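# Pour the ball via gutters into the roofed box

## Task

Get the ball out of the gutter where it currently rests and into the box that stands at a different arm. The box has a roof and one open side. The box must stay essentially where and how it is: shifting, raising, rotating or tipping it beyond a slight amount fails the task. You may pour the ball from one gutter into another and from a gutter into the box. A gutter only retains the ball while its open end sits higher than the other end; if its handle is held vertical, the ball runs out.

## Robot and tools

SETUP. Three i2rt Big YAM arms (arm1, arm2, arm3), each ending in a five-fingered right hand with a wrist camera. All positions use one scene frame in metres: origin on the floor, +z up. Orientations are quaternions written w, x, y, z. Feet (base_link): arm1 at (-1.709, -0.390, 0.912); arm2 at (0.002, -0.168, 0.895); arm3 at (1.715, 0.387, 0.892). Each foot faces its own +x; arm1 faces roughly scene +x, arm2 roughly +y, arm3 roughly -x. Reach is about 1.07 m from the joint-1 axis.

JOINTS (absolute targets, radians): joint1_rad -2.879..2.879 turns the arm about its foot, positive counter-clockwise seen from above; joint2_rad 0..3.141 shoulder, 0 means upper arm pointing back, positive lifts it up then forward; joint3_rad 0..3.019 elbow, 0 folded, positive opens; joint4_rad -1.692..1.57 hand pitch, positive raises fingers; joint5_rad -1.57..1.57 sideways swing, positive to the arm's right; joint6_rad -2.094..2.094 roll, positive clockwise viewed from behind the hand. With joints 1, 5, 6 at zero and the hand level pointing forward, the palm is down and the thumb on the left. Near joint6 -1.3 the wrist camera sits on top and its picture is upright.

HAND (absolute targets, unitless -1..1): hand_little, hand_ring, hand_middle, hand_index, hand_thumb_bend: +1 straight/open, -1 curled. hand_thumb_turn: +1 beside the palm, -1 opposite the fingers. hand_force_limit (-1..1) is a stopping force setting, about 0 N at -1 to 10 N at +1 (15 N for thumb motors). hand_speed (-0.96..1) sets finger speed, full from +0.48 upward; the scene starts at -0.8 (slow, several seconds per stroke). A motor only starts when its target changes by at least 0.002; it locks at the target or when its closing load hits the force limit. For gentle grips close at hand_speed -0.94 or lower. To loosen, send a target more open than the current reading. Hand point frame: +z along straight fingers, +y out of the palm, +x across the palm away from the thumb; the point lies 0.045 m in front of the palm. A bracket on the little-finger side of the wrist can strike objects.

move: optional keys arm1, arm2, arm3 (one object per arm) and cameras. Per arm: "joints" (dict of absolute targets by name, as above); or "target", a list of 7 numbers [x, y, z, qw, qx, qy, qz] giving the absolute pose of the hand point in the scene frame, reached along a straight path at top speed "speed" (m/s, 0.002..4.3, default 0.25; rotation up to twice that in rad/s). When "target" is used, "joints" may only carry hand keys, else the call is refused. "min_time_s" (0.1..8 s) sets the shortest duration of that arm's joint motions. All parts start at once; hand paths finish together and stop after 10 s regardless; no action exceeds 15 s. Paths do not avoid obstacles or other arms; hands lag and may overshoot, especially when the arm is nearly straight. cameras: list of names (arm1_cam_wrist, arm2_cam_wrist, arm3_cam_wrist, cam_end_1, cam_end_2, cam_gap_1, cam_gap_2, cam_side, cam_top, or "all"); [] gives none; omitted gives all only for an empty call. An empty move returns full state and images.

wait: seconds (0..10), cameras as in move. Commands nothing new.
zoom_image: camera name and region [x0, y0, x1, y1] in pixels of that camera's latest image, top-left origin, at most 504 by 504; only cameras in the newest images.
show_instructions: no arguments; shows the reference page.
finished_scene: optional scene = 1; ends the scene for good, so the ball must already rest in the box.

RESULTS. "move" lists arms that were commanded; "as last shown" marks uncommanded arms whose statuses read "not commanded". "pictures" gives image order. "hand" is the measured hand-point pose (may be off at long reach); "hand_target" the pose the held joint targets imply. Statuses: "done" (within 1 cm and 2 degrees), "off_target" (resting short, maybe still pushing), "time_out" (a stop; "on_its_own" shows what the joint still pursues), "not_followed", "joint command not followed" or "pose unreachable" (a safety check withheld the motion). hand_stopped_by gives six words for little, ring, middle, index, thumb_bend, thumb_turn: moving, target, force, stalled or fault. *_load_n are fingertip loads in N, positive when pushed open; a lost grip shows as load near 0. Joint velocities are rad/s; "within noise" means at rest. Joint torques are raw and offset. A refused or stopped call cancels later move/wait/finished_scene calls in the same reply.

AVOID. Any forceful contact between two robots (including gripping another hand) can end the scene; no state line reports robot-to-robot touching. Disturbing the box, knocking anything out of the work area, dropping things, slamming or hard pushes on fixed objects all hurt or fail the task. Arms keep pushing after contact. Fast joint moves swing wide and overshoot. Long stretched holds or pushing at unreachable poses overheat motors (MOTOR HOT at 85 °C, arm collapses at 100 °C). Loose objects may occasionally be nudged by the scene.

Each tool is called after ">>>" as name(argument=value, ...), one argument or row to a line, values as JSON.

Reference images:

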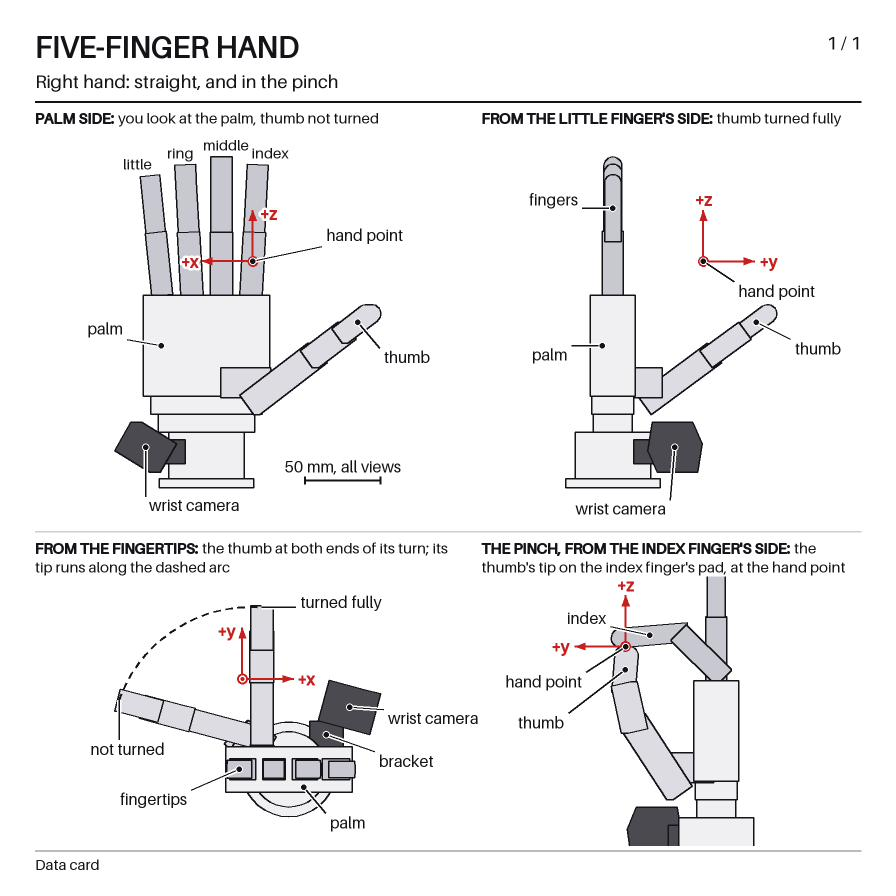

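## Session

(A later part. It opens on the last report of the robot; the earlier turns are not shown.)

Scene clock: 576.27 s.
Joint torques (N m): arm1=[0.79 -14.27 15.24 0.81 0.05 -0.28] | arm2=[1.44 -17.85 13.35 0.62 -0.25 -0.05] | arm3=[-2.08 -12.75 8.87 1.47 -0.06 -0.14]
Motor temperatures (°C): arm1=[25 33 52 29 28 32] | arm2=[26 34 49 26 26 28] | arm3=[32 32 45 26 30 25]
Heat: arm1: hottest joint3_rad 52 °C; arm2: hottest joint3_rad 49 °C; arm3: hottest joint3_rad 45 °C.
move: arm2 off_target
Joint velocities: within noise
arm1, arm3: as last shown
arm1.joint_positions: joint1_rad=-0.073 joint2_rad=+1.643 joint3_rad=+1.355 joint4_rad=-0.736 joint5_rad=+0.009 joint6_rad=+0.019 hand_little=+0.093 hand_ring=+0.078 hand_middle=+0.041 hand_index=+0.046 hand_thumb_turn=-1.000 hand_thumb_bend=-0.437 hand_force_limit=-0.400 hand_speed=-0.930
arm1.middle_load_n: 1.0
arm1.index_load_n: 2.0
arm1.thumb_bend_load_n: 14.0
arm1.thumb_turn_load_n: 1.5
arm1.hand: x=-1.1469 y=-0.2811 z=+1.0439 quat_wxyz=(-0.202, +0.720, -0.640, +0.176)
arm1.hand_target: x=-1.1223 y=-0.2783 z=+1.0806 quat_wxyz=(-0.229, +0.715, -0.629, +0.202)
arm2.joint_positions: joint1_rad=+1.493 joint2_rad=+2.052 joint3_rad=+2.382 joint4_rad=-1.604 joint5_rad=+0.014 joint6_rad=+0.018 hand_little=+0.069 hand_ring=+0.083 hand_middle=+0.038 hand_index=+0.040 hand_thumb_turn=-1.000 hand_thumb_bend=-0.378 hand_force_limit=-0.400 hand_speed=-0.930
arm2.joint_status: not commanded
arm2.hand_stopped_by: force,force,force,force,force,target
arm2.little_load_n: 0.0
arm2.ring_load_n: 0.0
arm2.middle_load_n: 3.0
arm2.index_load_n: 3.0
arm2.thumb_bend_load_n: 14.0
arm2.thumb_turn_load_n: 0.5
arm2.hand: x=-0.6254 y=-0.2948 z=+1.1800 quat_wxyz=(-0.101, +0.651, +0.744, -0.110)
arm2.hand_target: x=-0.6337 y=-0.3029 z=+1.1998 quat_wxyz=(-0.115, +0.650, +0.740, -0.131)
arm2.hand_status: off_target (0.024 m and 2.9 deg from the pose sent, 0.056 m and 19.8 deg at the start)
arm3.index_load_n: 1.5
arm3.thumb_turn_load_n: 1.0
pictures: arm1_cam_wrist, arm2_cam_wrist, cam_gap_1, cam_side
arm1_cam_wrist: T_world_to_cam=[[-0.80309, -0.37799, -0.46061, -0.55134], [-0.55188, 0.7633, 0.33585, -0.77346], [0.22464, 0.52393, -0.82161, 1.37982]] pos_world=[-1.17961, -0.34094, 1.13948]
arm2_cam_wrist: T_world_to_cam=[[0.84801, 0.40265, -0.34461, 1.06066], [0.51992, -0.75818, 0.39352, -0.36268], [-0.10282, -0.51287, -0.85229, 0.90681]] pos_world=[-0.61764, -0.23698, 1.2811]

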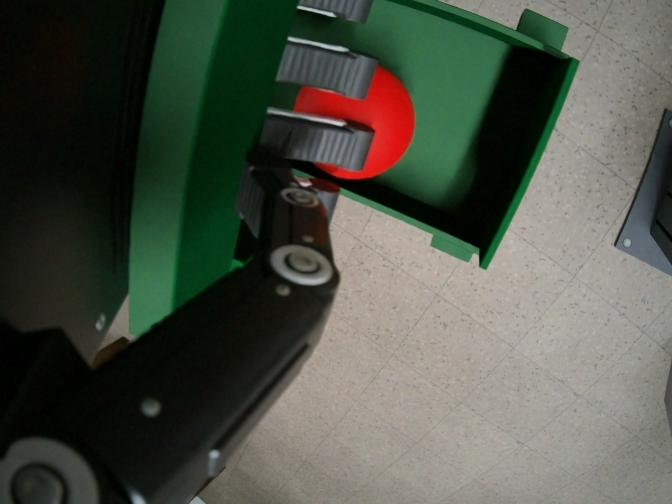

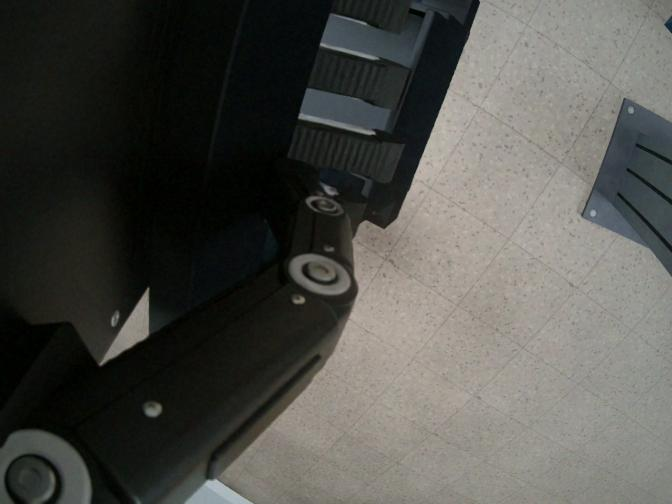

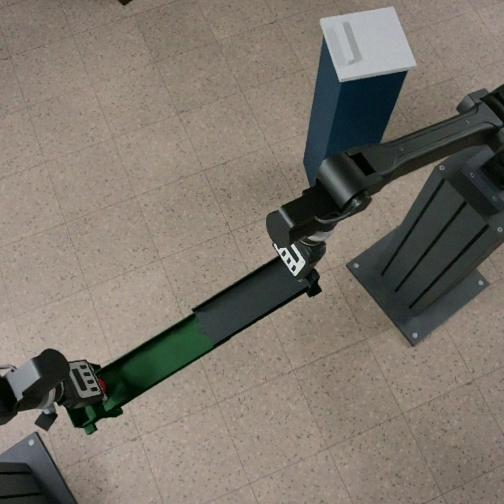

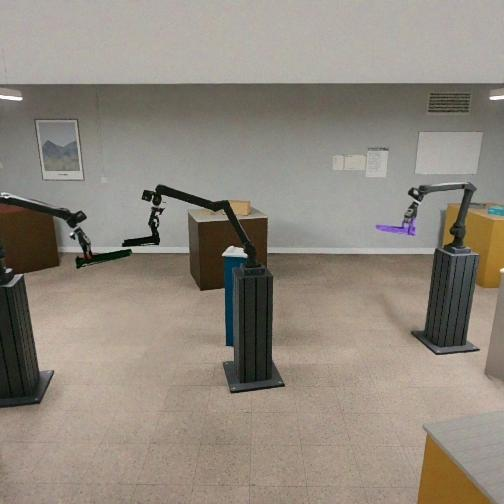

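>>> move(
  arm2={"target": [-0.50, -0.265, 1.23, -0.1757, 0.6353, 0.7231, -0.2000], "speed": 0.12},
  cameras=["cam_end_1", "arm1_cam_wrist"],
)

>>> zoom_image(
  camera="cam_end_1",
  region=[345, 275, 415, 355],
)

>>> zoom_image(
  camera="arm1_cam_wrist",
  region=[120, 0, 600, 360],
)

Scene clock: 586.57 s.
Joint torques (N m): arm1=[0.97 -15.15 15.36 0.87 0.02 -0.22] | arm2=[-0.5 -13.16 8.46 1.98 -0.29 -0.32] | arm3=[-1.96 -12.81 8.84 1.46 -0.08 -0.12]
Motor temperatures (°C): arm1=[25 33 55 29 28 32] | arm2=[26 35 50 26 26 28] | arm3=[32 31 45 26 30 25]
Heat: arm1: hottest joint3_rad 55 °C; arm2: hottest joint3_rad 50 °C; arm3: hottest joint3_rad 45 °C.
move: arm2 off_target
Joint velocities: within noise
arm1, arm3: as last shown
arm1.thumb_bend_load_n: 13.5
arm2.joint_positions: joint1_rad=+1.485 joint2_rad=+1.495 joint3_rad=+1.689 joint4_rad=-1.269 joint5_rad=+0.006 joint6_rad=+0.017 hand_little=+0.069 hand_ring=+0.083 hand_middle=+0.038 hand_index=+0.040 hand_thumb_turn=-1.000 hand_thumb_bend=-0.378 hand_force_limit=-0.400 hand_speed=-0.930
arm2.joint_status: not commanded
arm2.hand_stopped_by: force,force,force,force,force,target
arm2.little_load_n: 0.5
arm2.ring_load_n: 0.0
arm2.middle_load_n: 2.5
arm2.index_load_n: 3.0
arm2.thumb_bend_load_n: 14.0
arm2.thumb_turn_load_n: 0.5
arm2.hand: x=-0.4982 y=-0.2723 z=+1.2182 quat_wxyz=(-0.161, +0.640, +0.728, -0.186)
arm2.hand_target: x=-0.4997 y=-0.2650 z=+1.2300 quat_wxyz=(-0.176, +0.636, +0.724, -0.200)
arm2.hand_status: off_target (0.014 m and 2.4 deg from the pose sent, 0.138 m and 13.8 deg at the start)
pictures: arm1_cam_wrist, cam_end_1
arm1_cam_wrist: T_world_to_cam=[[-0.80309, -0.37799, -0.46061, -0.55134], [-0.55188, 0.7633, 0.33585, -0.77346], [0.22464, 0.52393, -0.82161, 1.37982]] pos_world=[-1.17961, -0.34094, 1.13948]

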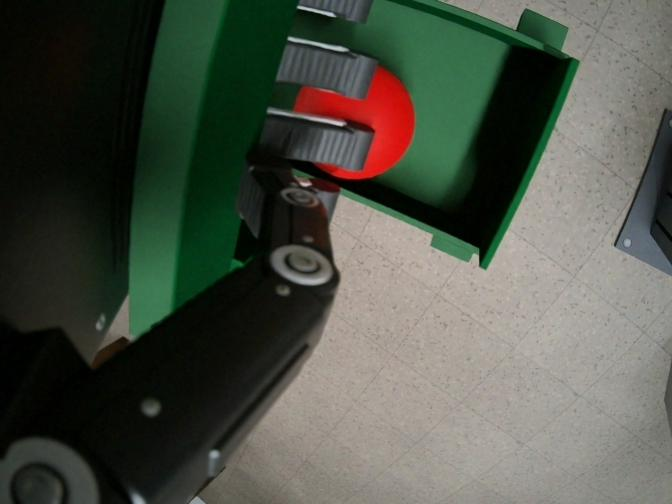

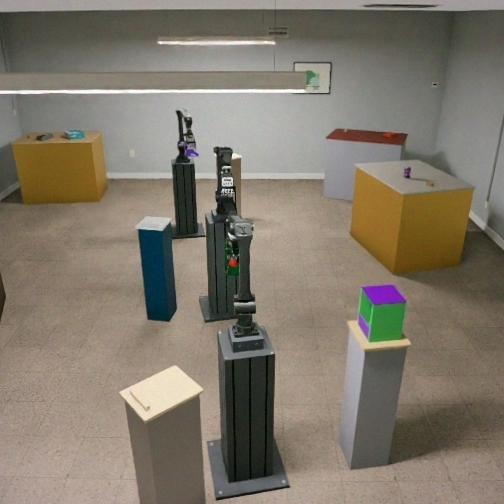

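Scaled by 6.300 from the camera's image (finer frame: 720x720).

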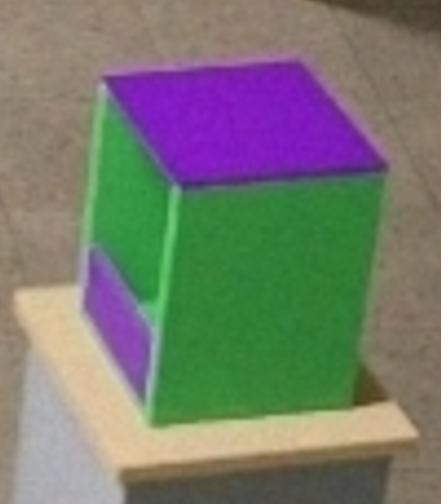

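Scaled by 1.050 from the camera's image (finer frame: 960x720).

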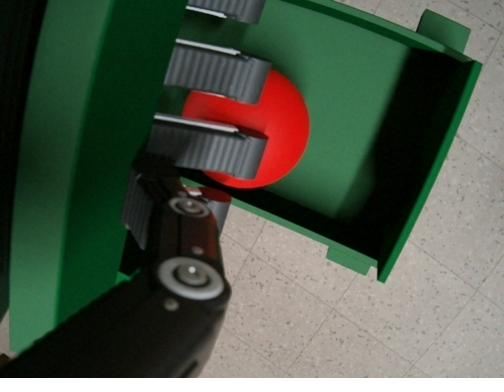

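>>> move(
  cameras=["arm1_cam_wrist","cam_end_1","cam_gap_1","cam_top"],
)

Scene clock: 591.47 s.
Joint torques (N m): arm1=[0.21 -15.09 15.35 0.58 0 -0.27] | arm2=[-0.44 -13.1 8.49 1.96 -0.26 -0.33] | arm3=[-1.9 -12.75 8.84 1.5 -0.07 -0.15]
Motor temperatures (°C): arm1=[25 33 56 29 28 32] | arm2=[26 35 49 26 26 28] | arm3=[32 31 45 26 30 25]
Heat: arm1: hottest joint3_rad 56 °C; arm2: hottest joint3_rad 49 °C; arm3: hottest joint3_rad 45 °C.
Joint velocities: within noise
arm1.joint_positions: joint1_rad=-0.073 joint2_rad=+1.643 joint3_rad=+1.355 joint4_rad=-0.736 joint5_rad=+0.009 joint6_rad=+0.019 hand_little=+0.093 hand_ring=+0.078 hand_middle=+0.041 hand_index=+0.046 hand_thumb_turn=-1.000 hand_thumb_bend=-0.437 hand_force_limit=-0.400 hand_speed=-0.930
arm1.joint_status: not commanded
arm1.hand_stopped_by: force,force,force,force,force,target
arm1.little_load_n: 0.5
arm1.ring_load_n: 0.0
arm1.middle_load_n: 0.5
arm1.index_load_n: 2.0
arm1.thumb_bend_load_n: 14.0
arm1.thumb_turn_load_n: 1.0
arm1.hand: x=-1.1469 y=-0.2811 z=+1.0439 quat_wxyz=(-0.202, +0.720, -0.640, +0.176) (m; scene frame)
arm1.hand_target: x=-1.1223 y=-0.2783 z=+1.0806 quat_wxyz=(-0.229, +0.715, -0.629, +0.202) (m; scene frame)
arm1.hand_status: not commanded
arm2.joint_positions: joint1_rad=+1.485 joint2_rad=+1.495 joint3_rad=+1.689 joint4_rad=-1.269 joint5_rad=+0.006 joint6_rad=+0.017 hand_little=+0.069 hand_ring=+0.083 hand_middle=+0.038 hand_index=+0.040 hand_thumb_turn=-1.000 hand_thumb_bend=-0.378 hand_force_limit=-0.400 hand_speed=-0.930
arm2.joint_status: not commanded
arm2.hand_stopped_by: force,force,force,force,force,target
arm2.little_load_n: 0.0
arm2.ring_load_n: 0.0
arm2.middle_load_n: 2.5
arm2.index_load_n: 2.5
arm2.thumb_bend_load_n: 14.5
arm2.thumb_turn_load_n: 0.5
arm2.hand: x=-0.4982 y=-0.2723 z=+1.2182 quat_wxyz=(-0.161, +0.640, +0.728, -0.186) (m; scene frame)
arm2.hand_target: x=-0.4997 y=-0.2650 z=+1.2300 quat_wxyz=(-0.176, +0.636, +0.724, -0.200) (m; scene frame)
arm2.hand_status: off_target (0.014 m and 2.4 deg from the pose sent, 0.138 m and 13.8 deg at the start)
arm3.joint_positions: joint1_rad=+0.135 joint2_rad=+1.382 joint3_rad=+1.356 joint4_rad=-0.996 joint5_rad=-0.015 joint6_rad=+0.000 hand_little=+0.003 hand_ring=+0.036 hand_middle=+0.048 hand_index=+0.088 hand_thumb_turn=-1.000 hand_thumb_bend=-0.420 hand_force_limit=+0.400 hand_speed=-0.930
arm3.joint_status: not commanded
arm3.hand_stopped_by: force,force,force,force,force,target
arm3.little_load_n: 0.5
arm3.ring_load_n: 0.0
arm3.middle_load_n: 2.0
arm3.index_load_n: 2.0
arm3.thumb_bend_load_n: 10.5
arm3.thumb_turn_load_n: 1.0
arm3.hand: x=+1.2627 y=+0.1954 z=+1.1320 quat_wxyz=(+0.154, -0.559, -0.785, +0.217) (m; scene frame)
arm3.hand_target: x=+1.2602 y=+0.2000 z=+1.1499 quat_wxyz=(+0.165, -0.557, -0.781, +0.231) (m; scene frame)
arm3.hand_status: not commanded
pictures: arm1_cam_wrist, cam_end_1, cam_gap_1, cam_top
camera_calibration:
arm1_cam_wrist: T_world_to_cam=[[-0.80309, -0.37799, -0.46061, -0.55134], [-0.55188, 0.7633, 0.33585, -0.77346], [0.22464, 0.52393, -0.82161, 1.37982]] pos_world=[-1.17961, -0.34094, 1.13948]

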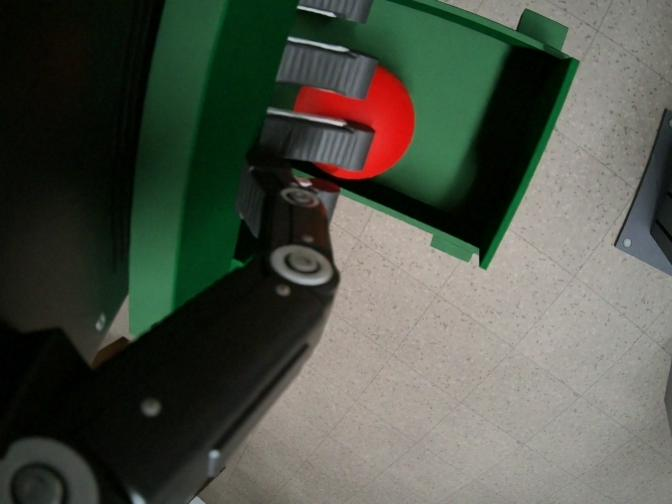

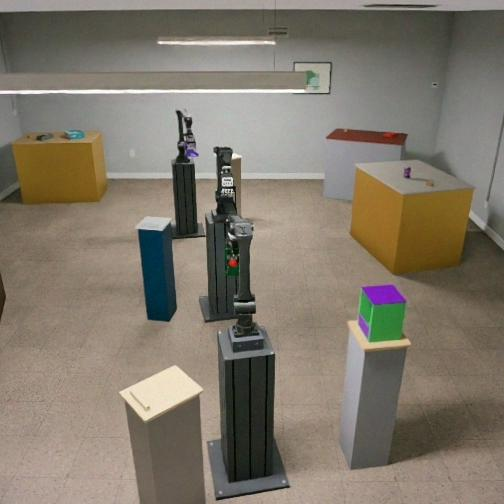

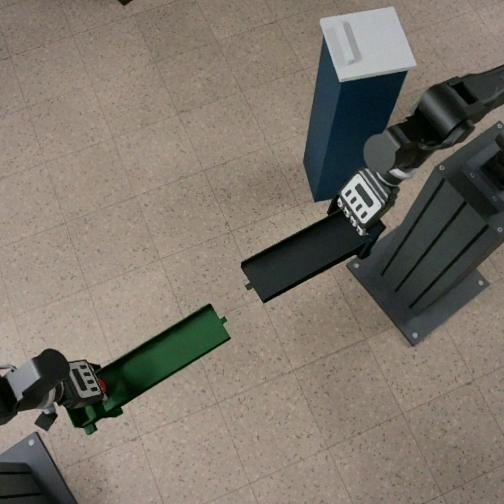

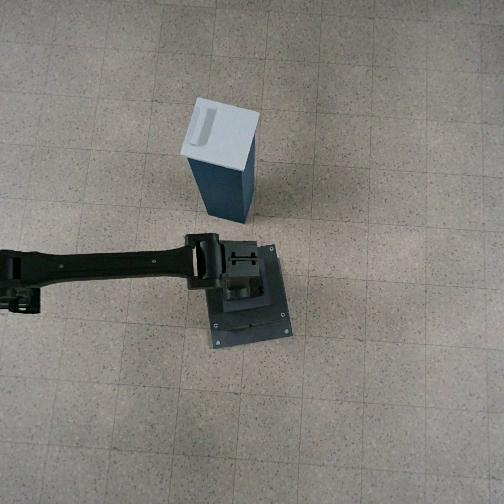

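>>> zoom_image(
  camera="cam_gap_1",
  region=[30, 320, 160, 450],
)

>>> zoom_image(
  camera="cam_end_1",
  region=[345, 275, 415, 355],
)

Scaled by 3.877 from the camera's image (finer frame: 720x720).

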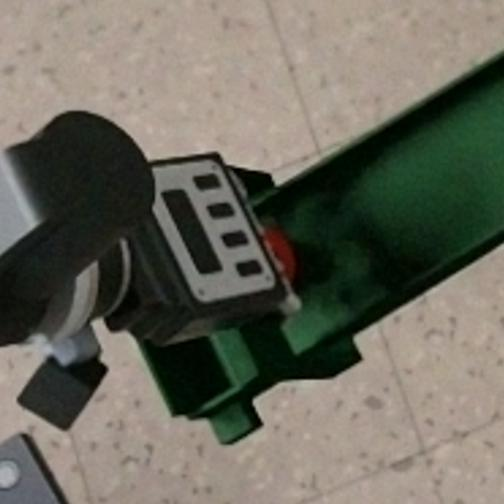

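Scaled by 6.300 from the camera's image (finer frame: 720x720).

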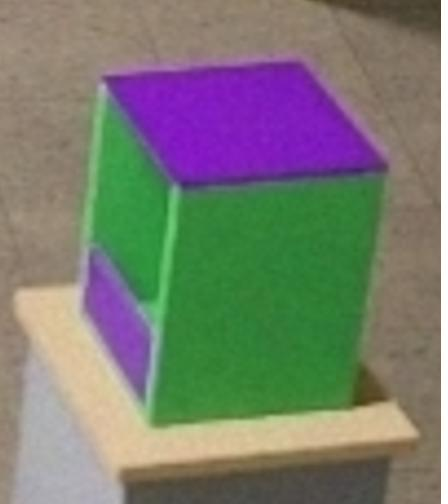

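>>> zoom_image(
  camera="cam_end_1",
  region=[352, 280, 382, 350],
)

>>> zoom_image(
  camera="arm1_cam_wrist",
  region=[100, 0, 600, 350],
)

Scaled by 7.200 from the camera's image (finer frame: 720x720).

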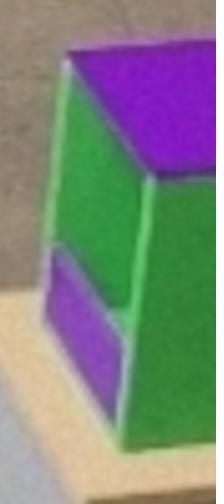

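Scaled by 1.008 from the camera's image (finer frame: 960x720).

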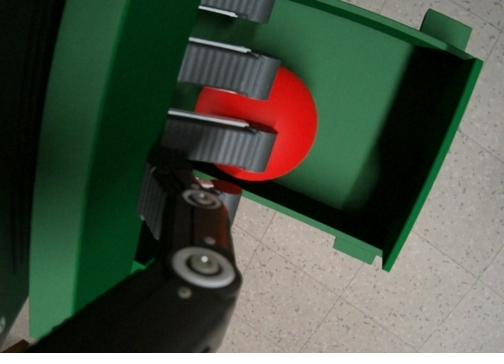

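>>> move(
  arm1={"target": [-1.278, -0.294, 1.15, 0.2827, -0.6997, 0.6083, -0.2458], "speed": 0.08},
  cameras=["arm1_cam_wrist","cam_gap_1"],
)

Scene clock: 600.87 s.
Joint torques (N m): arm1=[1.49 -8.35 11.29 1.16 0.19 -0.23] | arm2=[-0.44 -13.1 8.53 1.95 -0.27 -0.32] | arm3=[-1.9 -12.57 8.84 1.5 -0.08 -0.13]
Motor temperatures (°C): arm1=[25 33 57 28 28 32] | arm2=[26 35 49 26 26 28] | arm3=[32 31 45 26 30 25]
Heat: arm1: hottest joint3_rad 57 °C; arm2: hottest joint3_rad 49 °C; arm3: hottest joint3_rad 45 °C.
move: arm1 off_target
Joint velocities: within noise
arm1.joint_positions: joint1_rad=-0.071 joint2_rad=+1.130 joint3_rad=+1.032 joint4_rad=-0.732 joint5_rad=+0.009 joint6_rad=+0.019 hand_little=+0.093 hand_ring=+0.078 hand_middle=+0.041 hand_index=+0.046 hand_thumb_turn=-1.000 hand_thumb_bend=-0.437 hand_force_limit=-0.400 hand_speed=-0.930
arm1.joint_status: not commanded
arm1.hand_stopped_by: force,force,force,force,force,target
arm1.little_load_n: 0.0
arm1.ring_load_n: 0.0
arm1.middle_load_n: 0.5
arm1.index_load_n: 2.0
arm1.thumb_bend_load_n: 14.0
arm1.thumb_turn_load_n: 1.5
arm1.hand: x=-1.2782 y=-0.2987 z=+1.1362 quat_wxyz=(-0.272, +0.698, -0.619, +0.236)
arm1.hand_target: x=-1.2782 y=-0.2941 z=+1.1498 quat_wxyz=(-0.283, +0.700, -0.609, +0.246)
arm1.hand_status: off_target (0.015 m and 2.1 deg from the pose sent, 0.169 m and 13.0 deg at the start)
arm2, arm3: as last shown
arm2.middle_load_n: 3.0
arm2.index_load_n: 3.0
arm2.thumb_bend_load_n: 14.0
arm2.thumb_turn_load_n: 1.0
arm3.index_load_n: 1.5
arm1_cam_wrist: T_world_to_cam=[[-0.69881, -0.36472, -0.61535, -0.30794], [-0.60923, 0.75425, 0.24482, -0.83606], [0.37484, 0.54597, -0.74927, 1.61082]] pos_world=[-1.32834, -0.36117, 1.22214]

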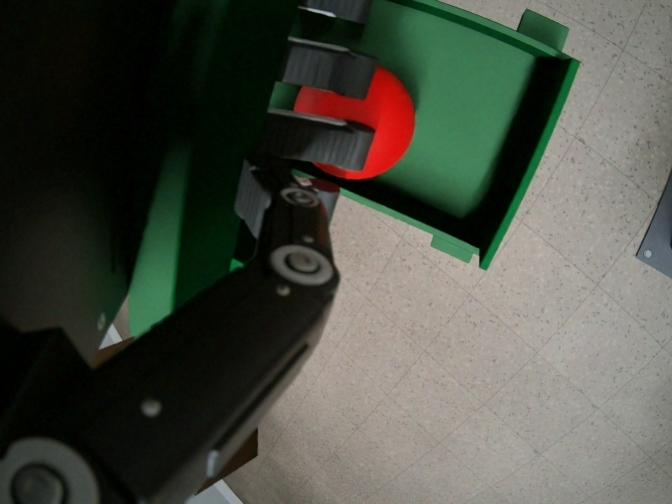

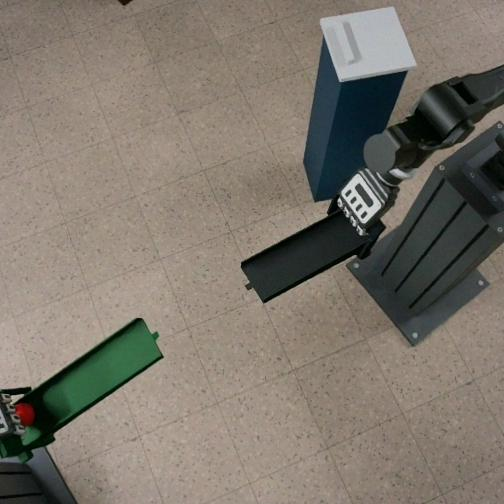

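>>> move(
  arm1={"target": [-1.38, -0.308, 1.16, 0.2827, -0.6997, 0.6083, -0.2458], "speed": 0.08},
  cameras=["arm1_cam_wrist","cam_end_1","cam_side","cam_gap_1"],
)

Scene clock: 611.97 s.
Joint torques (N m): arm1=[1.49 -4.13 11.28 1.07 0.21 -0.17] | arm2=[-0.44 -13.1 8.51 1.96 -0.27 -0.32] | arm3=[-1.96 -12.69 8.84 1.4 -0.06 -0.13]
Motor temperatures (°C): arm1=[25 33 53 28 28 32] | arm2=[26 35 48 26 26 28] | arm3=[32 31 45 26 30 25]
Heat: arm1: hottest joint3_rad 53 °C; arm2: hottest joint3_rad 48 °C; arm3: hottest joint3_rad 45 °C.
move: arm1 off_target
Joint velocities: within noise
arm1.joint_positions: joint1_rad=-0.063 joint2_rad=+0.832 joint3_rad=+0.886 joint4_rad=-0.879 joint5_rad=+0.014 joint6_rad=+0.019 hand_little=+0.093 hand_ring=+0.078 hand_middle=+0.041 hand_index=+0.046 hand_thumb_turn=-1.000 hand_thumb_bend=-0.437 hand_force_limit=-0.400 hand_speed=-0.930
arm1.joint_status: not commanded
arm1.hand_stopped_by: force,force,force,force,force,target
arm1.little_load_n: 0.0
arm1.ring_load_n: 0.0
arm1.middle_load_n: 0.5
arm1.index_load_n: 2.0
arm1.thumb_bend_load_n: 13.5
arm1.thumb_turn_load_n: 1.0
arm1.hand: x=-1.3795 y=-0.3116 z=+1.1496 quat_wxyz=(-0.273, +0.699, -0.617, +0.238)
arm1.hand_target: x=-1.3801 y=-0.3081 z=+1.1599 quat_wxyz=(-0.283, +0.700, -0.608, +0.246)
arm1.hand_status: off_target (0.011 m and 1.7 deg from the pose sent, 0.105 m and 2.1 deg at the start)
arm2, arm3: as last shown
arm2.little_load_n: 0.5
arm2.thumb_turn_load_n: 0.5
arm3.thumb_turn_load_n: 1.5
pictures: arm1_cam_wrist, cam_end_1, cam_gap_1, cam_side
arm1_cam_wrist: T_world_to_cam=[[-0.69358, -0.36973, -0.61826, -0.36624], [-0.61395, 0.75234, 0.23885, -0.89165], [0.37683, 0.54524, -0.7488, 1.66785]] pos_world=[-1.42995, -0.37398, 1.23542]

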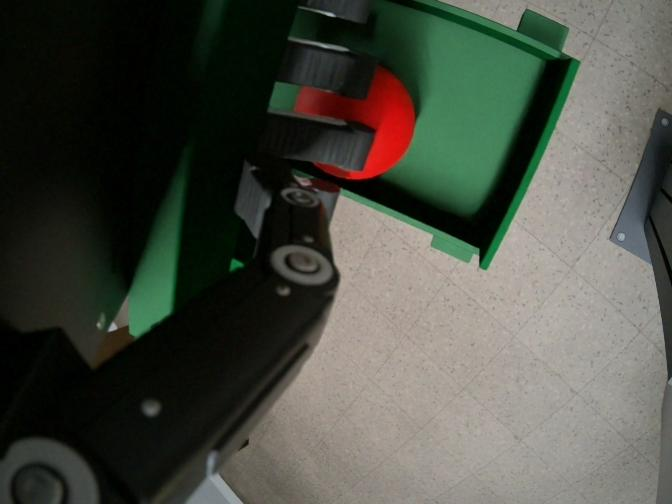

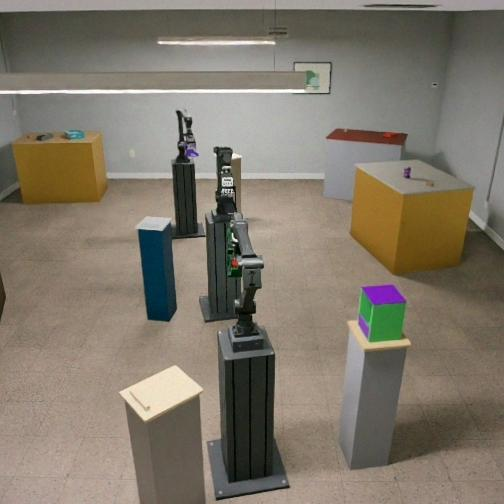

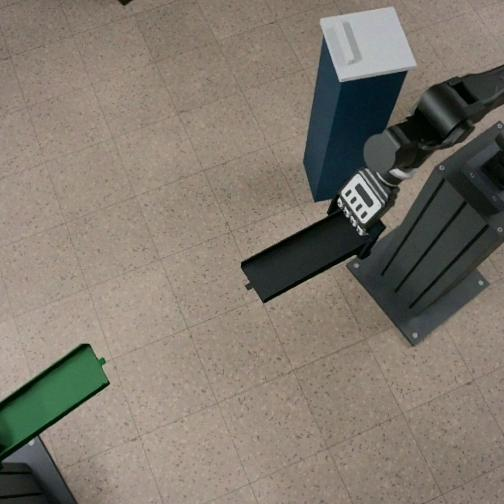

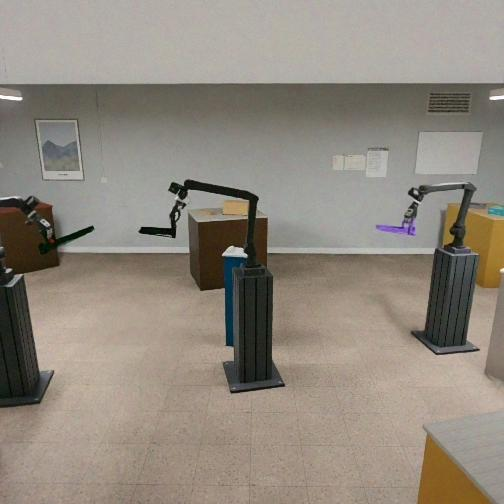

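>>> zoom_image(
  camera="cam_side",
  region=[0, 180, 110, 290],
)

>>> zoom_image(
  camera="cam_end_1",
  region=[190, 190, 300, 360],
)

Scaled by 4.582 from the camera's image (finer frame: 720x720).

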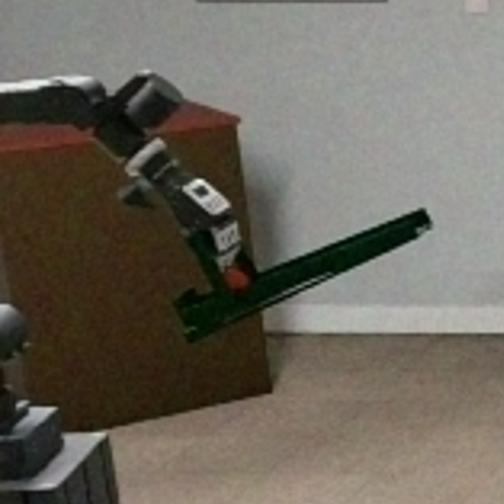

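Scaled by 2.965 from the camera's image (finer frame: 720x720).

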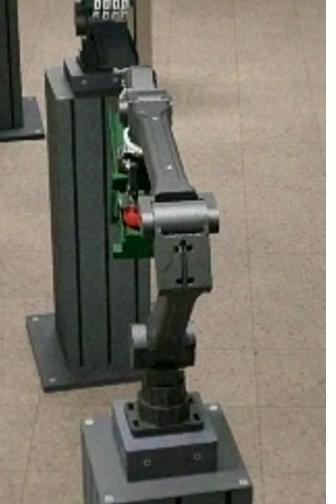

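>>> move(
  arm1={"target": [-1.465, -0.318, 1.16, 0.2827, -0.6997, 0.6083, -0.2458], "speed": 0.08},
  cameras=["arm1_cam_wrist","cam_side","cam_end_1"],
)

Scene clock: 618.87 s.
Joint torques (N m): arm1=[2.37 0.56 11.04 1.16 0.2 0] | arm2=[-0.62 -13.1 8.5 1.99 -0.26 -0.32] | arm3=[-2.14 -12.75 8.84 1.48 -0.06 -0.14]
Motor temperatures (°C): arm1=[25 33 51 28 28 32] | arm2=[26 35 48 26 26 28] | arm3=[32 31 45 26 30 25]
Heat: arm1: hottest joint3_rad 51 °C; arm2: hottest joint3_rad 48 °C; arm3: hottest joint3_rad 45 °C.
move: arm1 done
Joint velocities: within noise
arm1.joint_positions: joint1_rad=-0.038 joint2_rad=+0.572 joint3_rad=+0.798 joint4_rad=-1.048 joint5_rad=+0.030 joint6_rad=+0.021 hand_little=+0.093 hand_ring=+0.078 hand_middle=+0.041 hand_index=+0.046 hand_thumb_turn=-1.000 hand_thumb_bend=-0.437 hand_force_limit=-0.400 hand_speed=-0.930
arm1.joint_status: not commanded
arm1.hand_stopped_by: force,force,force,force,force,target
arm1.little_load_n: 0.0
arm1.ring_load_n: 0.0
arm1.middle_load_n: 0.5
arm1.index_load_n: 2.0
arm1.thumb_bend_load_n: 13.5
arm1.thumb_turn_load_n: 1.5
arm1.hand: x=-1.4647 y=-0.3214 z=+1.1515 quat_wxyz=(-0.273, +0.703, -0.611, +0.241)
arm1.hand_target: x=-1.4651 y=-0.3181 z=+1.1599 quat_wxyz=(-0.283, +0.700, -0.608, +0.246)
arm1.hand_status: done (0.009 m and 1.4 deg from the pose sent, 0.086 m and 1.7 deg at the start)
arm2, arm3: as last shown
arm2.index_load_n: 2.5
arm2.thumb_bend_load_n: 14.5
arm2.thumb_turn_load_n: 1.0
arm3.thumb_turn_load_n: 1.0
pictures: arm1_cam_wrist, cam_end_1, cam_side
arm1_cam_wrist: T_world_to_cam=[[-0.68588, -0.38407, -0.61811, -0.42125], [-0.62411, 0.74727, 0.22821, -0.94131], [0.37425, 0.54229, -0.75223, 1.70595]] pos_world=[-1.51486, -0.38349, 1.23771]

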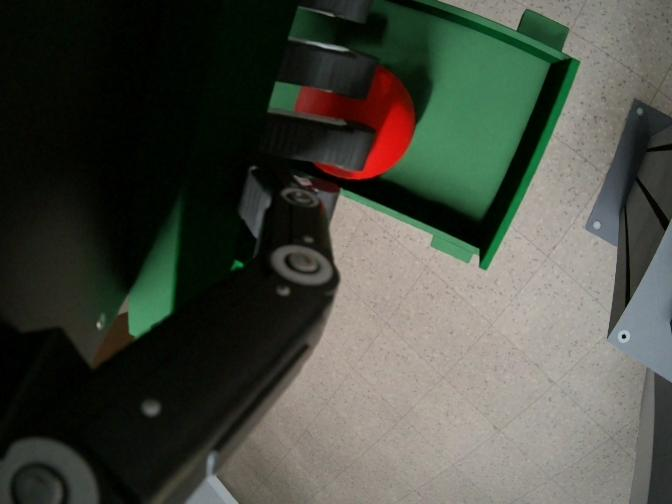

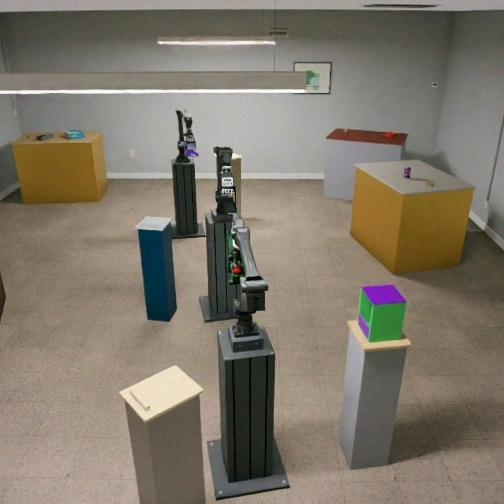

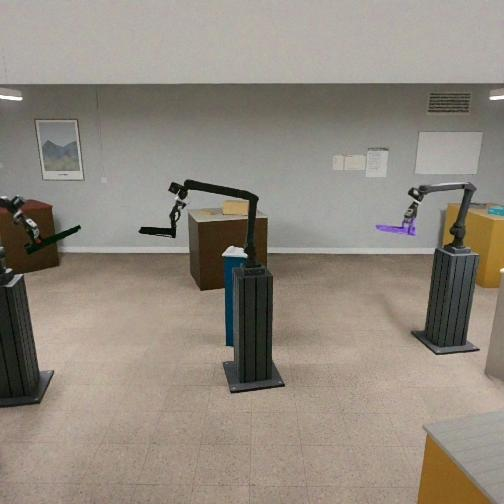

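>>> move(
  arm1={"joints": {"joint1_rad": -1.6, "joint5_rad": 0.0}, "min_time_s": 8},
  cameras=["arm1_cam_wrist","cam_side","cam_end_1","cam_gap_1"],
)

Scene clock: 628.17 s.
Joint torques (N m): arm1=[-0.09 0.62 11.1 0.96 -0.15 0.03] | arm2=[-0.38 -13.04 8.47 1.95 -0.26 -0.32] | arm3=[-2.02 -12.57 8.84 1.5 -0.06 -0.14]
Motor temperatures (°C): arm1=[25 32 51 28 28 32] | arm2=[26 35 47 26 26 28] | arm3=[32 31 45 26 30 25]
Heat: arm1: hottest joint3_rad 51 °C; arm2: hottest joint3_rad 47 °C; arm3: hottest joint3_rad 45 °C.
move: arm1 done
Joint velocities: within noise
arm1.joint_positions: joint1_rad=-1.587 joint2_rad=+0.572 joint3_rad=+0.798 joint4_rad=-1.048 joint5_rad=+0.003 joint6_rad=+0.021 hand_little=+0.093 hand_ring=+0.078 hand_middle=+0.041 hand_index=+0.046 hand_thumb_turn=-1.000 hand_thumb_bend=-0.437 hand_force_limit=-0.400 hand_speed=-0.930
arm1.joint_status: all done
arm1.hand_stopped_by: force,force,force,force,force,target
arm1.little_load_n: 0.0
arm1.ring_load_n: 0.0
arm1.middle_load_n: 0.5
arm1.index_load_n: 2.0
arm1.thumb_bend_load_n: 14.0
arm1.thumb_turn_load_n: 1.5
arm1.hand: x=-1.6289 y=-0.6309 z=+1.1525 quat_wxyz=(-0.036, +0.082, -0.927, +0.363)
arm1.hand_target: x=-1.6306 y=-0.6321 z=+1.1610 quat_wxyz=(-0.039, +0.070, -0.924, +0.373)
arm1.hand_status: not commanded
arm2, arm3: as last shown
arm2.little_load_n: 0.0
arm2.thumb_bend_load_n: 14.0
pictures: arm1_cam_wrist, cam_end_1, cam_gap_1, cam_side
arm1_cam_wrist: T_world_to_cam=[[-0.4022, 0.6705, -0.62343, 0.48148], [0.71827, 0.65333, 0.23927, 1.30188], [0.56773, -0.35156, -0.74437, 1.67812]] pos_world=[-1.69418, -0.58343, 1.23781]

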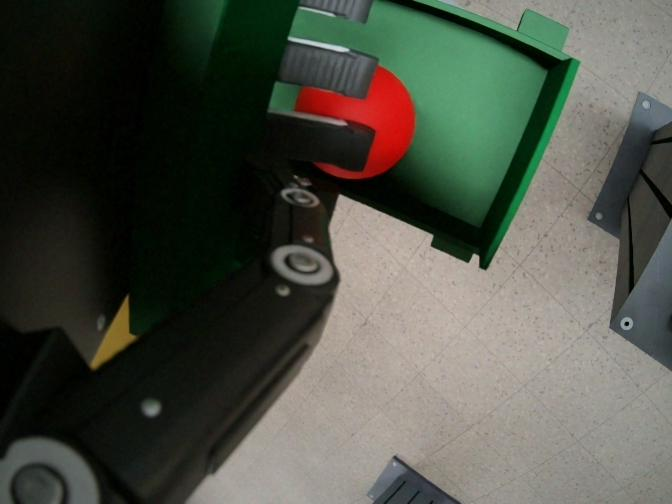

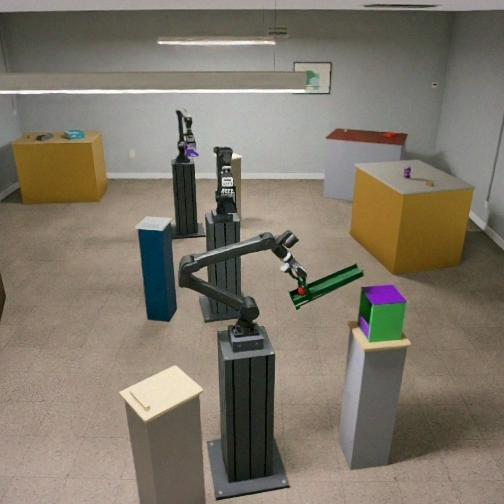

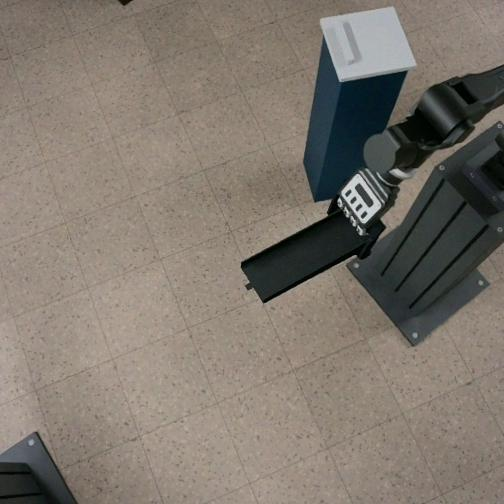

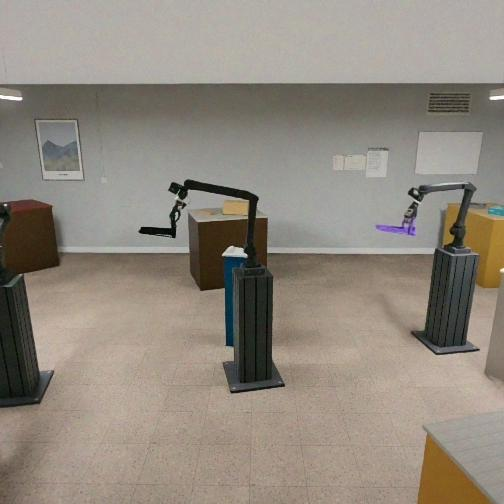

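>>> zoom_image(
  camera="cam_end_1",
  region=[280, 220, 420, 360],
)

Scaled by 3.600 from the camera's image (finer frame: 720x720).

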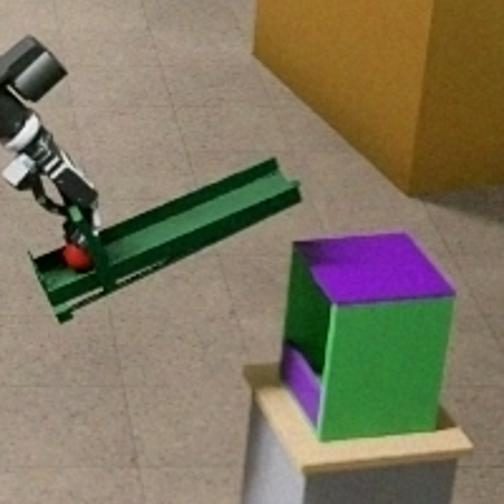

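>>> move(
  cameras=["arm2_cam_wrist","arm3_cam_wrist"],
)

Scene clock: 640.17 s.
Joint torques (N m): arm1=[-0.97 -1.03 11.23 0.92 -0.11 -0.07] | arm2=[-0.44 -13.16 8.49 1.98 -0.27 -0.32] | arm3=[-1.85 -12.69 8.79 1.5 -0.06 -0.12]
Motor temperatures (°C): arm1=[25 32 50 28 28 32] | arm2=[26 36 47 26 26 28] | arm3=[32 30 45 26 30 25]
Heat: arm1: hottest joint3_rad 50 °C; arm2: hottest joint3_rad 47 °C; arm3: hottest joint3_rad 45 °C.
Joint velocities: within noise
arm1.joint_positions: joint1_rad=-1.587 joint2_rad=+0.572 joint3_rad=+0.798 joint4_rad=-1.048 joint5_rad=+0.003 joint6_rad=+0.021 hand_little=+0.093 hand_ring=+0.078 hand_middle=+0.041 hand_index=+0.046 hand_thumb_turn=-1.000 hand_thumb_bend=-0.437 hand_force_limit=-0.400 hand_speed=-0.930
arm1.joint_status: all done
arm1.hand_stopped_by: force,force,force,force,force,target
arm1.little_load_n: 0.0
arm1.ring_load_n: 0.0
arm1.middle_load_n: 0.5
arm1.index_load_n: 2.0
arm1.thumb_bend_load_n: 13.5
arm1.thumb_turn_load_n: 1.5
arm1.hand: x=-1.6288 y=-0.6308 z=+1.1525 quat_wxyz=(-0.037, +0.082, -0.927, +0.363) (m; scene frame)
arm1.hand_target: x=-1.6306 y=-0.6320 z=+1.1610 quat_wxyz=(-0.039, +0.070, -0.924, +0.373) (m; scene frame)
arm1.hand_status: not commanded
arm2.joint_positions: joint1_rad=+1.485 joint2_rad=+1.495 joint3_rad=+1.689 joint4_rad=-1.269 joint5_rad=+0.006 joint6_rad=+0.017 hand_little=+0.069 hand_ring=+0.083 hand_middle=+0.038 hand_index=+0.040 hand_thumb_turn=-1.000 hand_thumb_bend=-0.378 hand_force_limit=-0.400 hand_speed=-0.930
arm2.joint_status: not commanded
arm2.hand_stopped_by: force,force,force,force,force,target
arm2.little_load_n: 0.5
arm2.ring_load_n: 0.0
arm2.middle_load_n: 3.0
arm2.index_load_n: 2.5
arm2.thumb_bend_load_n: 14.0
arm2.thumb_turn_load_n: 1.0
arm2.hand: x=-0.4982 y=-0.2723 z=+1.2182 quat_wxyz=(-0.161, +0.640, +0.728, -0.186) (m; scene frame)
arm2.hand_target: x=-0.4997 y=-0.2650 z=+1.2300 quat_wxyz=(-0.176, +0.636, +0.724, -0.200) (m; scene frame)
arm2.hand_status: not commanded
arm3.joint_positions: joint1_rad=+0.135 joint2_rad=+1.382 joint3_rad=+1.356 joint4_rad=-0.996 joint5_rad=-0.015 joint6_rad=+0.000 hand_little=+0.003 hand_ring=+0.036 hand_middle=+0.048 hand_index=+0.088 hand_thumb_turn=-1.000 hand_thumb_bend=-0.420 hand_force_limit=+0.400 hand_speed=-0.930
arm3.joint_status: not commanded
arm3.hand_stopped_by: force,force,force,force,force,target
arm3.little_load_n: 0.5
arm3.ring_load_n: 0.5
arm3.middle_load_n: 2.0
arm3.index_load_n: 2.0
arm3.thumb_bend_load_n: 10.5
arm3.thumb_turn_load_n: 1.0
arm3.hand: x=+1.2627 y=+0.1954 z=+1.1320 quat_wxyz=(+0.154, -0.559, -0.785, +0.217) (m; scene frame)
arm3.hand_target: x=+1.2602 y=+0.2000 z=+1.1499 quat_wxyz=(+0.165, -0.557, -0.781, +0.231) (m; scene frame)
arm3.hand_status: not commanded
pictures: arm2_cam_wrist, arm3_cam_wrist
camera_calibration:
arm2_cam_wrist: T_world_to_cam=[[0.76482, 0.38382, -0.51744, 1.12091], [0.58645, -0.74726, 0.31254, -0.29208], [-0.2667, -0.54249, -0.7966, 0.80651]] pos_world=[-0.4709, -0.21096, 1.31376]
arm3_cam_wrist: T_world_to_cam=[[0.6874, 0.52808, -0.49862, -0.40527], [0.71728, -0.60136, 0.35196, -1.19052], [-0.11399, -0.59958, -0.79215, 1.27016]] pos_world=[1.2773, 0.25965, 1.2231]

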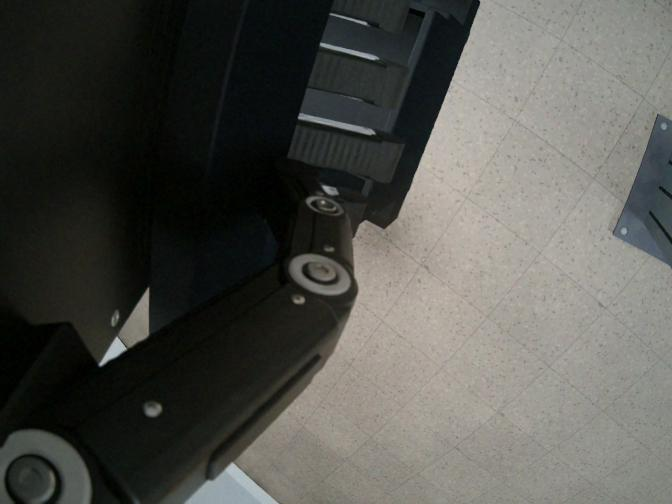

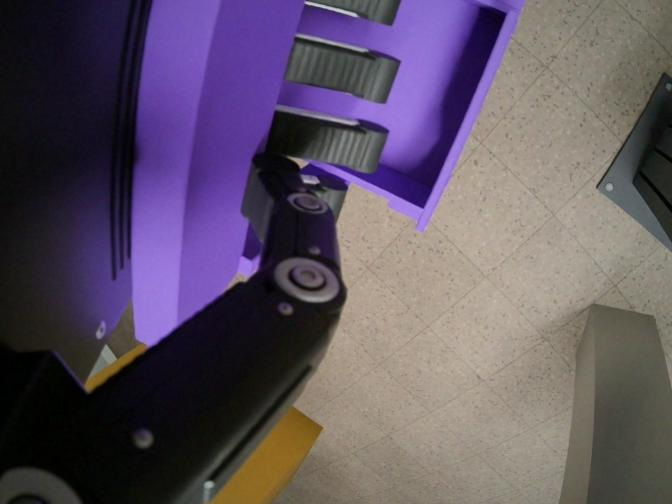

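>>> move(
  cameras=["cam_end_1","arm1_cam_wrist"],
)

>>> zoom_image(
  camera="cam_end_1",
  region=[285, 255, 375, 315],
)

>>> zoom_image(
  camera="cam_end_1",
  region=[205, 290, 285, 370],
)

>>> zoom_image(
  camera="cam_end_1",
  region=[340, 280, 420, 360],
)

Scene clock: 646.10 s.
Joint torques (N m): arm1=[-0.62 -0.97 11.18 0.65 -0.05 0.02] | arm2=[-0.5 -13.04 8.49 1.99 -0.26 -0.32] | arm3=[-2.02 -12.75 8.79 1.52 -0.06 -0.15]
Motor temperatures (°C): arm1=[25 32 50 28 28 32] | arm2=[26 36 46 26 26 28] | arm3=[32 30 45 26 30 25]
Heat: arm1: hottest joint3_rad 50 °C; arm2: hottest joint3_rad 46 °C; arm3: hottest joint3_rad 45 °C.
Joint velocities: within noise
arm1.joint_positions: joint1_rad=-1.587 joint2_rad=+0.572 joint3_rad=+0.798 joint4_rad=-1.048 joint5_rad=+0.003 joint6_rad=+0.021 hand_little=+0.093 hand_ring=+0.078 hand_middle=+0.041 hand_index=+0.046 hand_thumb_turn=-1.000 hand_thumb_bend=-0.437 hand_force_limit=-0.400 hand_speed=-0.930
arm1.joint_status: all done
arm1.hand_stopped_by: force,force,force,force,force,target
arm1.little_load_n: 0.0
arm1.ring_load_n: 0.0
arm1.middle_load_n: 0.5
arm1.index_load_n: 2.0
arm1.thumb_bend_load_n: 14.0
arm1.thumb_turn_load_n: 1.5
arm1.hand: x=-1.6288 y=-0.6308 z=+1.1525 quat_wxyz=(-0.037, +0.082, -0.927, +0.363) (m; scene frame)
arm1.hand_target: x=-1.6306 y=-0.6320 z=+1.1610 quat_wxyz=(-0.039, +0.070, -0.924, +0.373) (m; scene frame)
arm1.hand_status: not commanded
arm2.joint_positions: joint1_rad=+1.485 joint2_rad=+1.495 joint3_rad=+1.689 joint4_rad=-1.269 joint5_rad=+0.006 joint6_rad=+0.017 hand_little=+0.069 hand_ring=+0.083 hand_middle=+0.038 hand_index=+0.040 hand_thumb_turn=-1.000 hand_thumb_bend=-0.378 hand_force_limit=-0.400 hand_speed=-0.930
arm2.joint_status: not commanded
arm2.hand_stopped_by: force,force,force,force,force,target
arm2.little_load_n: 0.0
arm2.ring_load_n: 0.0
arm2.middle_load_n: 3.0
arm2.index_load_n: 3.0
arm2.thumb_bend_load_n: 14.5
arm2.thumb_turn_load_n: 1.0
arm2.hand: x=-0.4982 y=-0.2723 z=+1.2182 quat_wxyz=(-0.161, +0.640, +0.728, -0.186) (m; scene frame)
arm2.hand_target: x=-0.4997 y=-0.2650 z=+1.2300 quat_wxyz=(-0.176, +0.636, +0.724, -0.200) (m; scene frame)
arm2.hand_status: not commanded
arm3.joint_positions: joint1_rad=+0.135 joint2_rad=+1.382 joint3_rad=+1.356 joint4_rad=-0.996 joint5_rad=-0.015 joint6_rad=+0.000 hand_little=+0.003 hand_ring=+0.036 hand_middle=+0.048 hand_index=+0.088 hand_thumb_turn=-1.000 hand_thumb_bend=-0.420 hand_force_limit=+0.400 hand_speed=-0.930
arm3.joint_status: not commanded
arm3.hand_stopped_by: force,force,force,force,force,target
arm3.little_load_n: 0.5
arm3.ring_load_n: 0.0
arm3.middle_load_n: 2.0
arm3.index_load_n: 1.5
arm3.thumb_bend_load_n: 10.5
arm3.thumb_turn_load_n: 1.0
arm3.hand: x=+1.2627 y=+0.1954 z=+1.1320 quat_wxyz=(+0.154, -0.559, -0.785, +0.217) (m; scene frame)
arm3.hand_target: x=+1.2602 y=+0.2000 z=+1.1499 quat_wxyz=(+0.165, -0.557, -0.781, +0.231) (m; scene frame)
arm3.hand_status: not commanded
pictures: arm1_cam_wrist, cam_end_1
camera_calibration:
arm1_cam_wrist: T_world_to_cam=[[-0.40224, 0.67042, -0.62349, 0.48139], [0.71803, 0.65352, 0.23948, 1.30133], [0.56802, -0.35135, -0.74425, 1.6785]] pos_world=[-1.69418, -0.58343, 1.23772]

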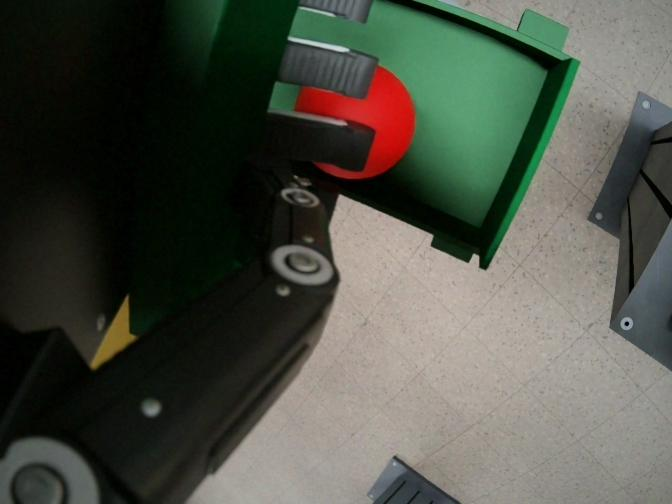

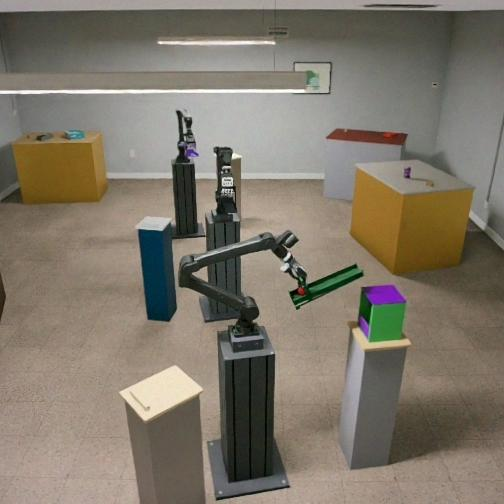

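Scaled by 5.600 from the camera's image (finer frame: 720x720).

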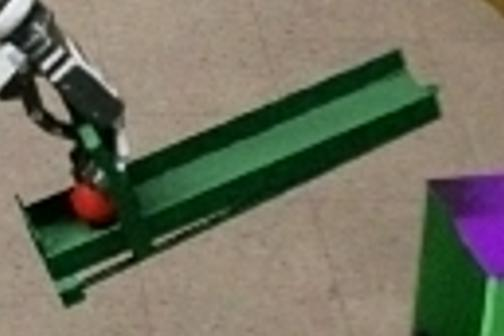

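Scaled by 6.300 from the camera's image (finer frame: 720x720).

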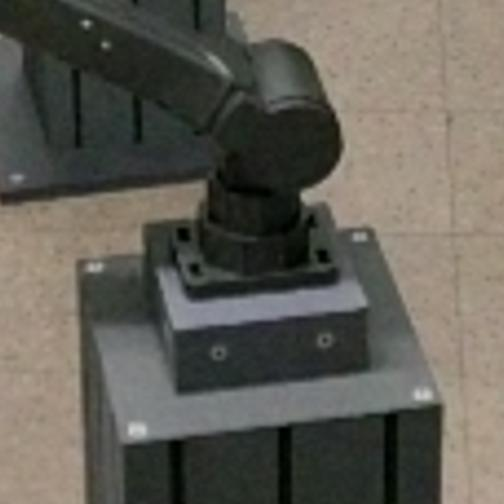

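Scaled by 6.300 from the camera's image (finer frame: 720x720).

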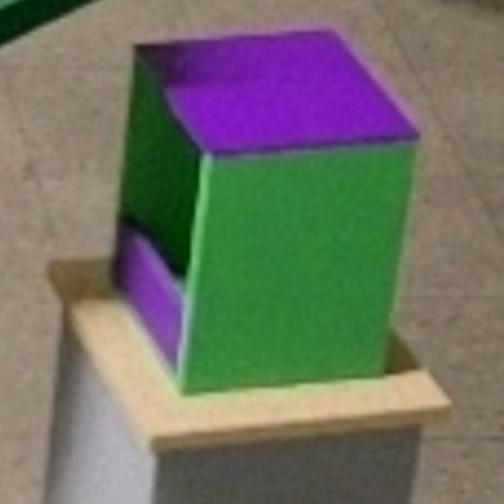

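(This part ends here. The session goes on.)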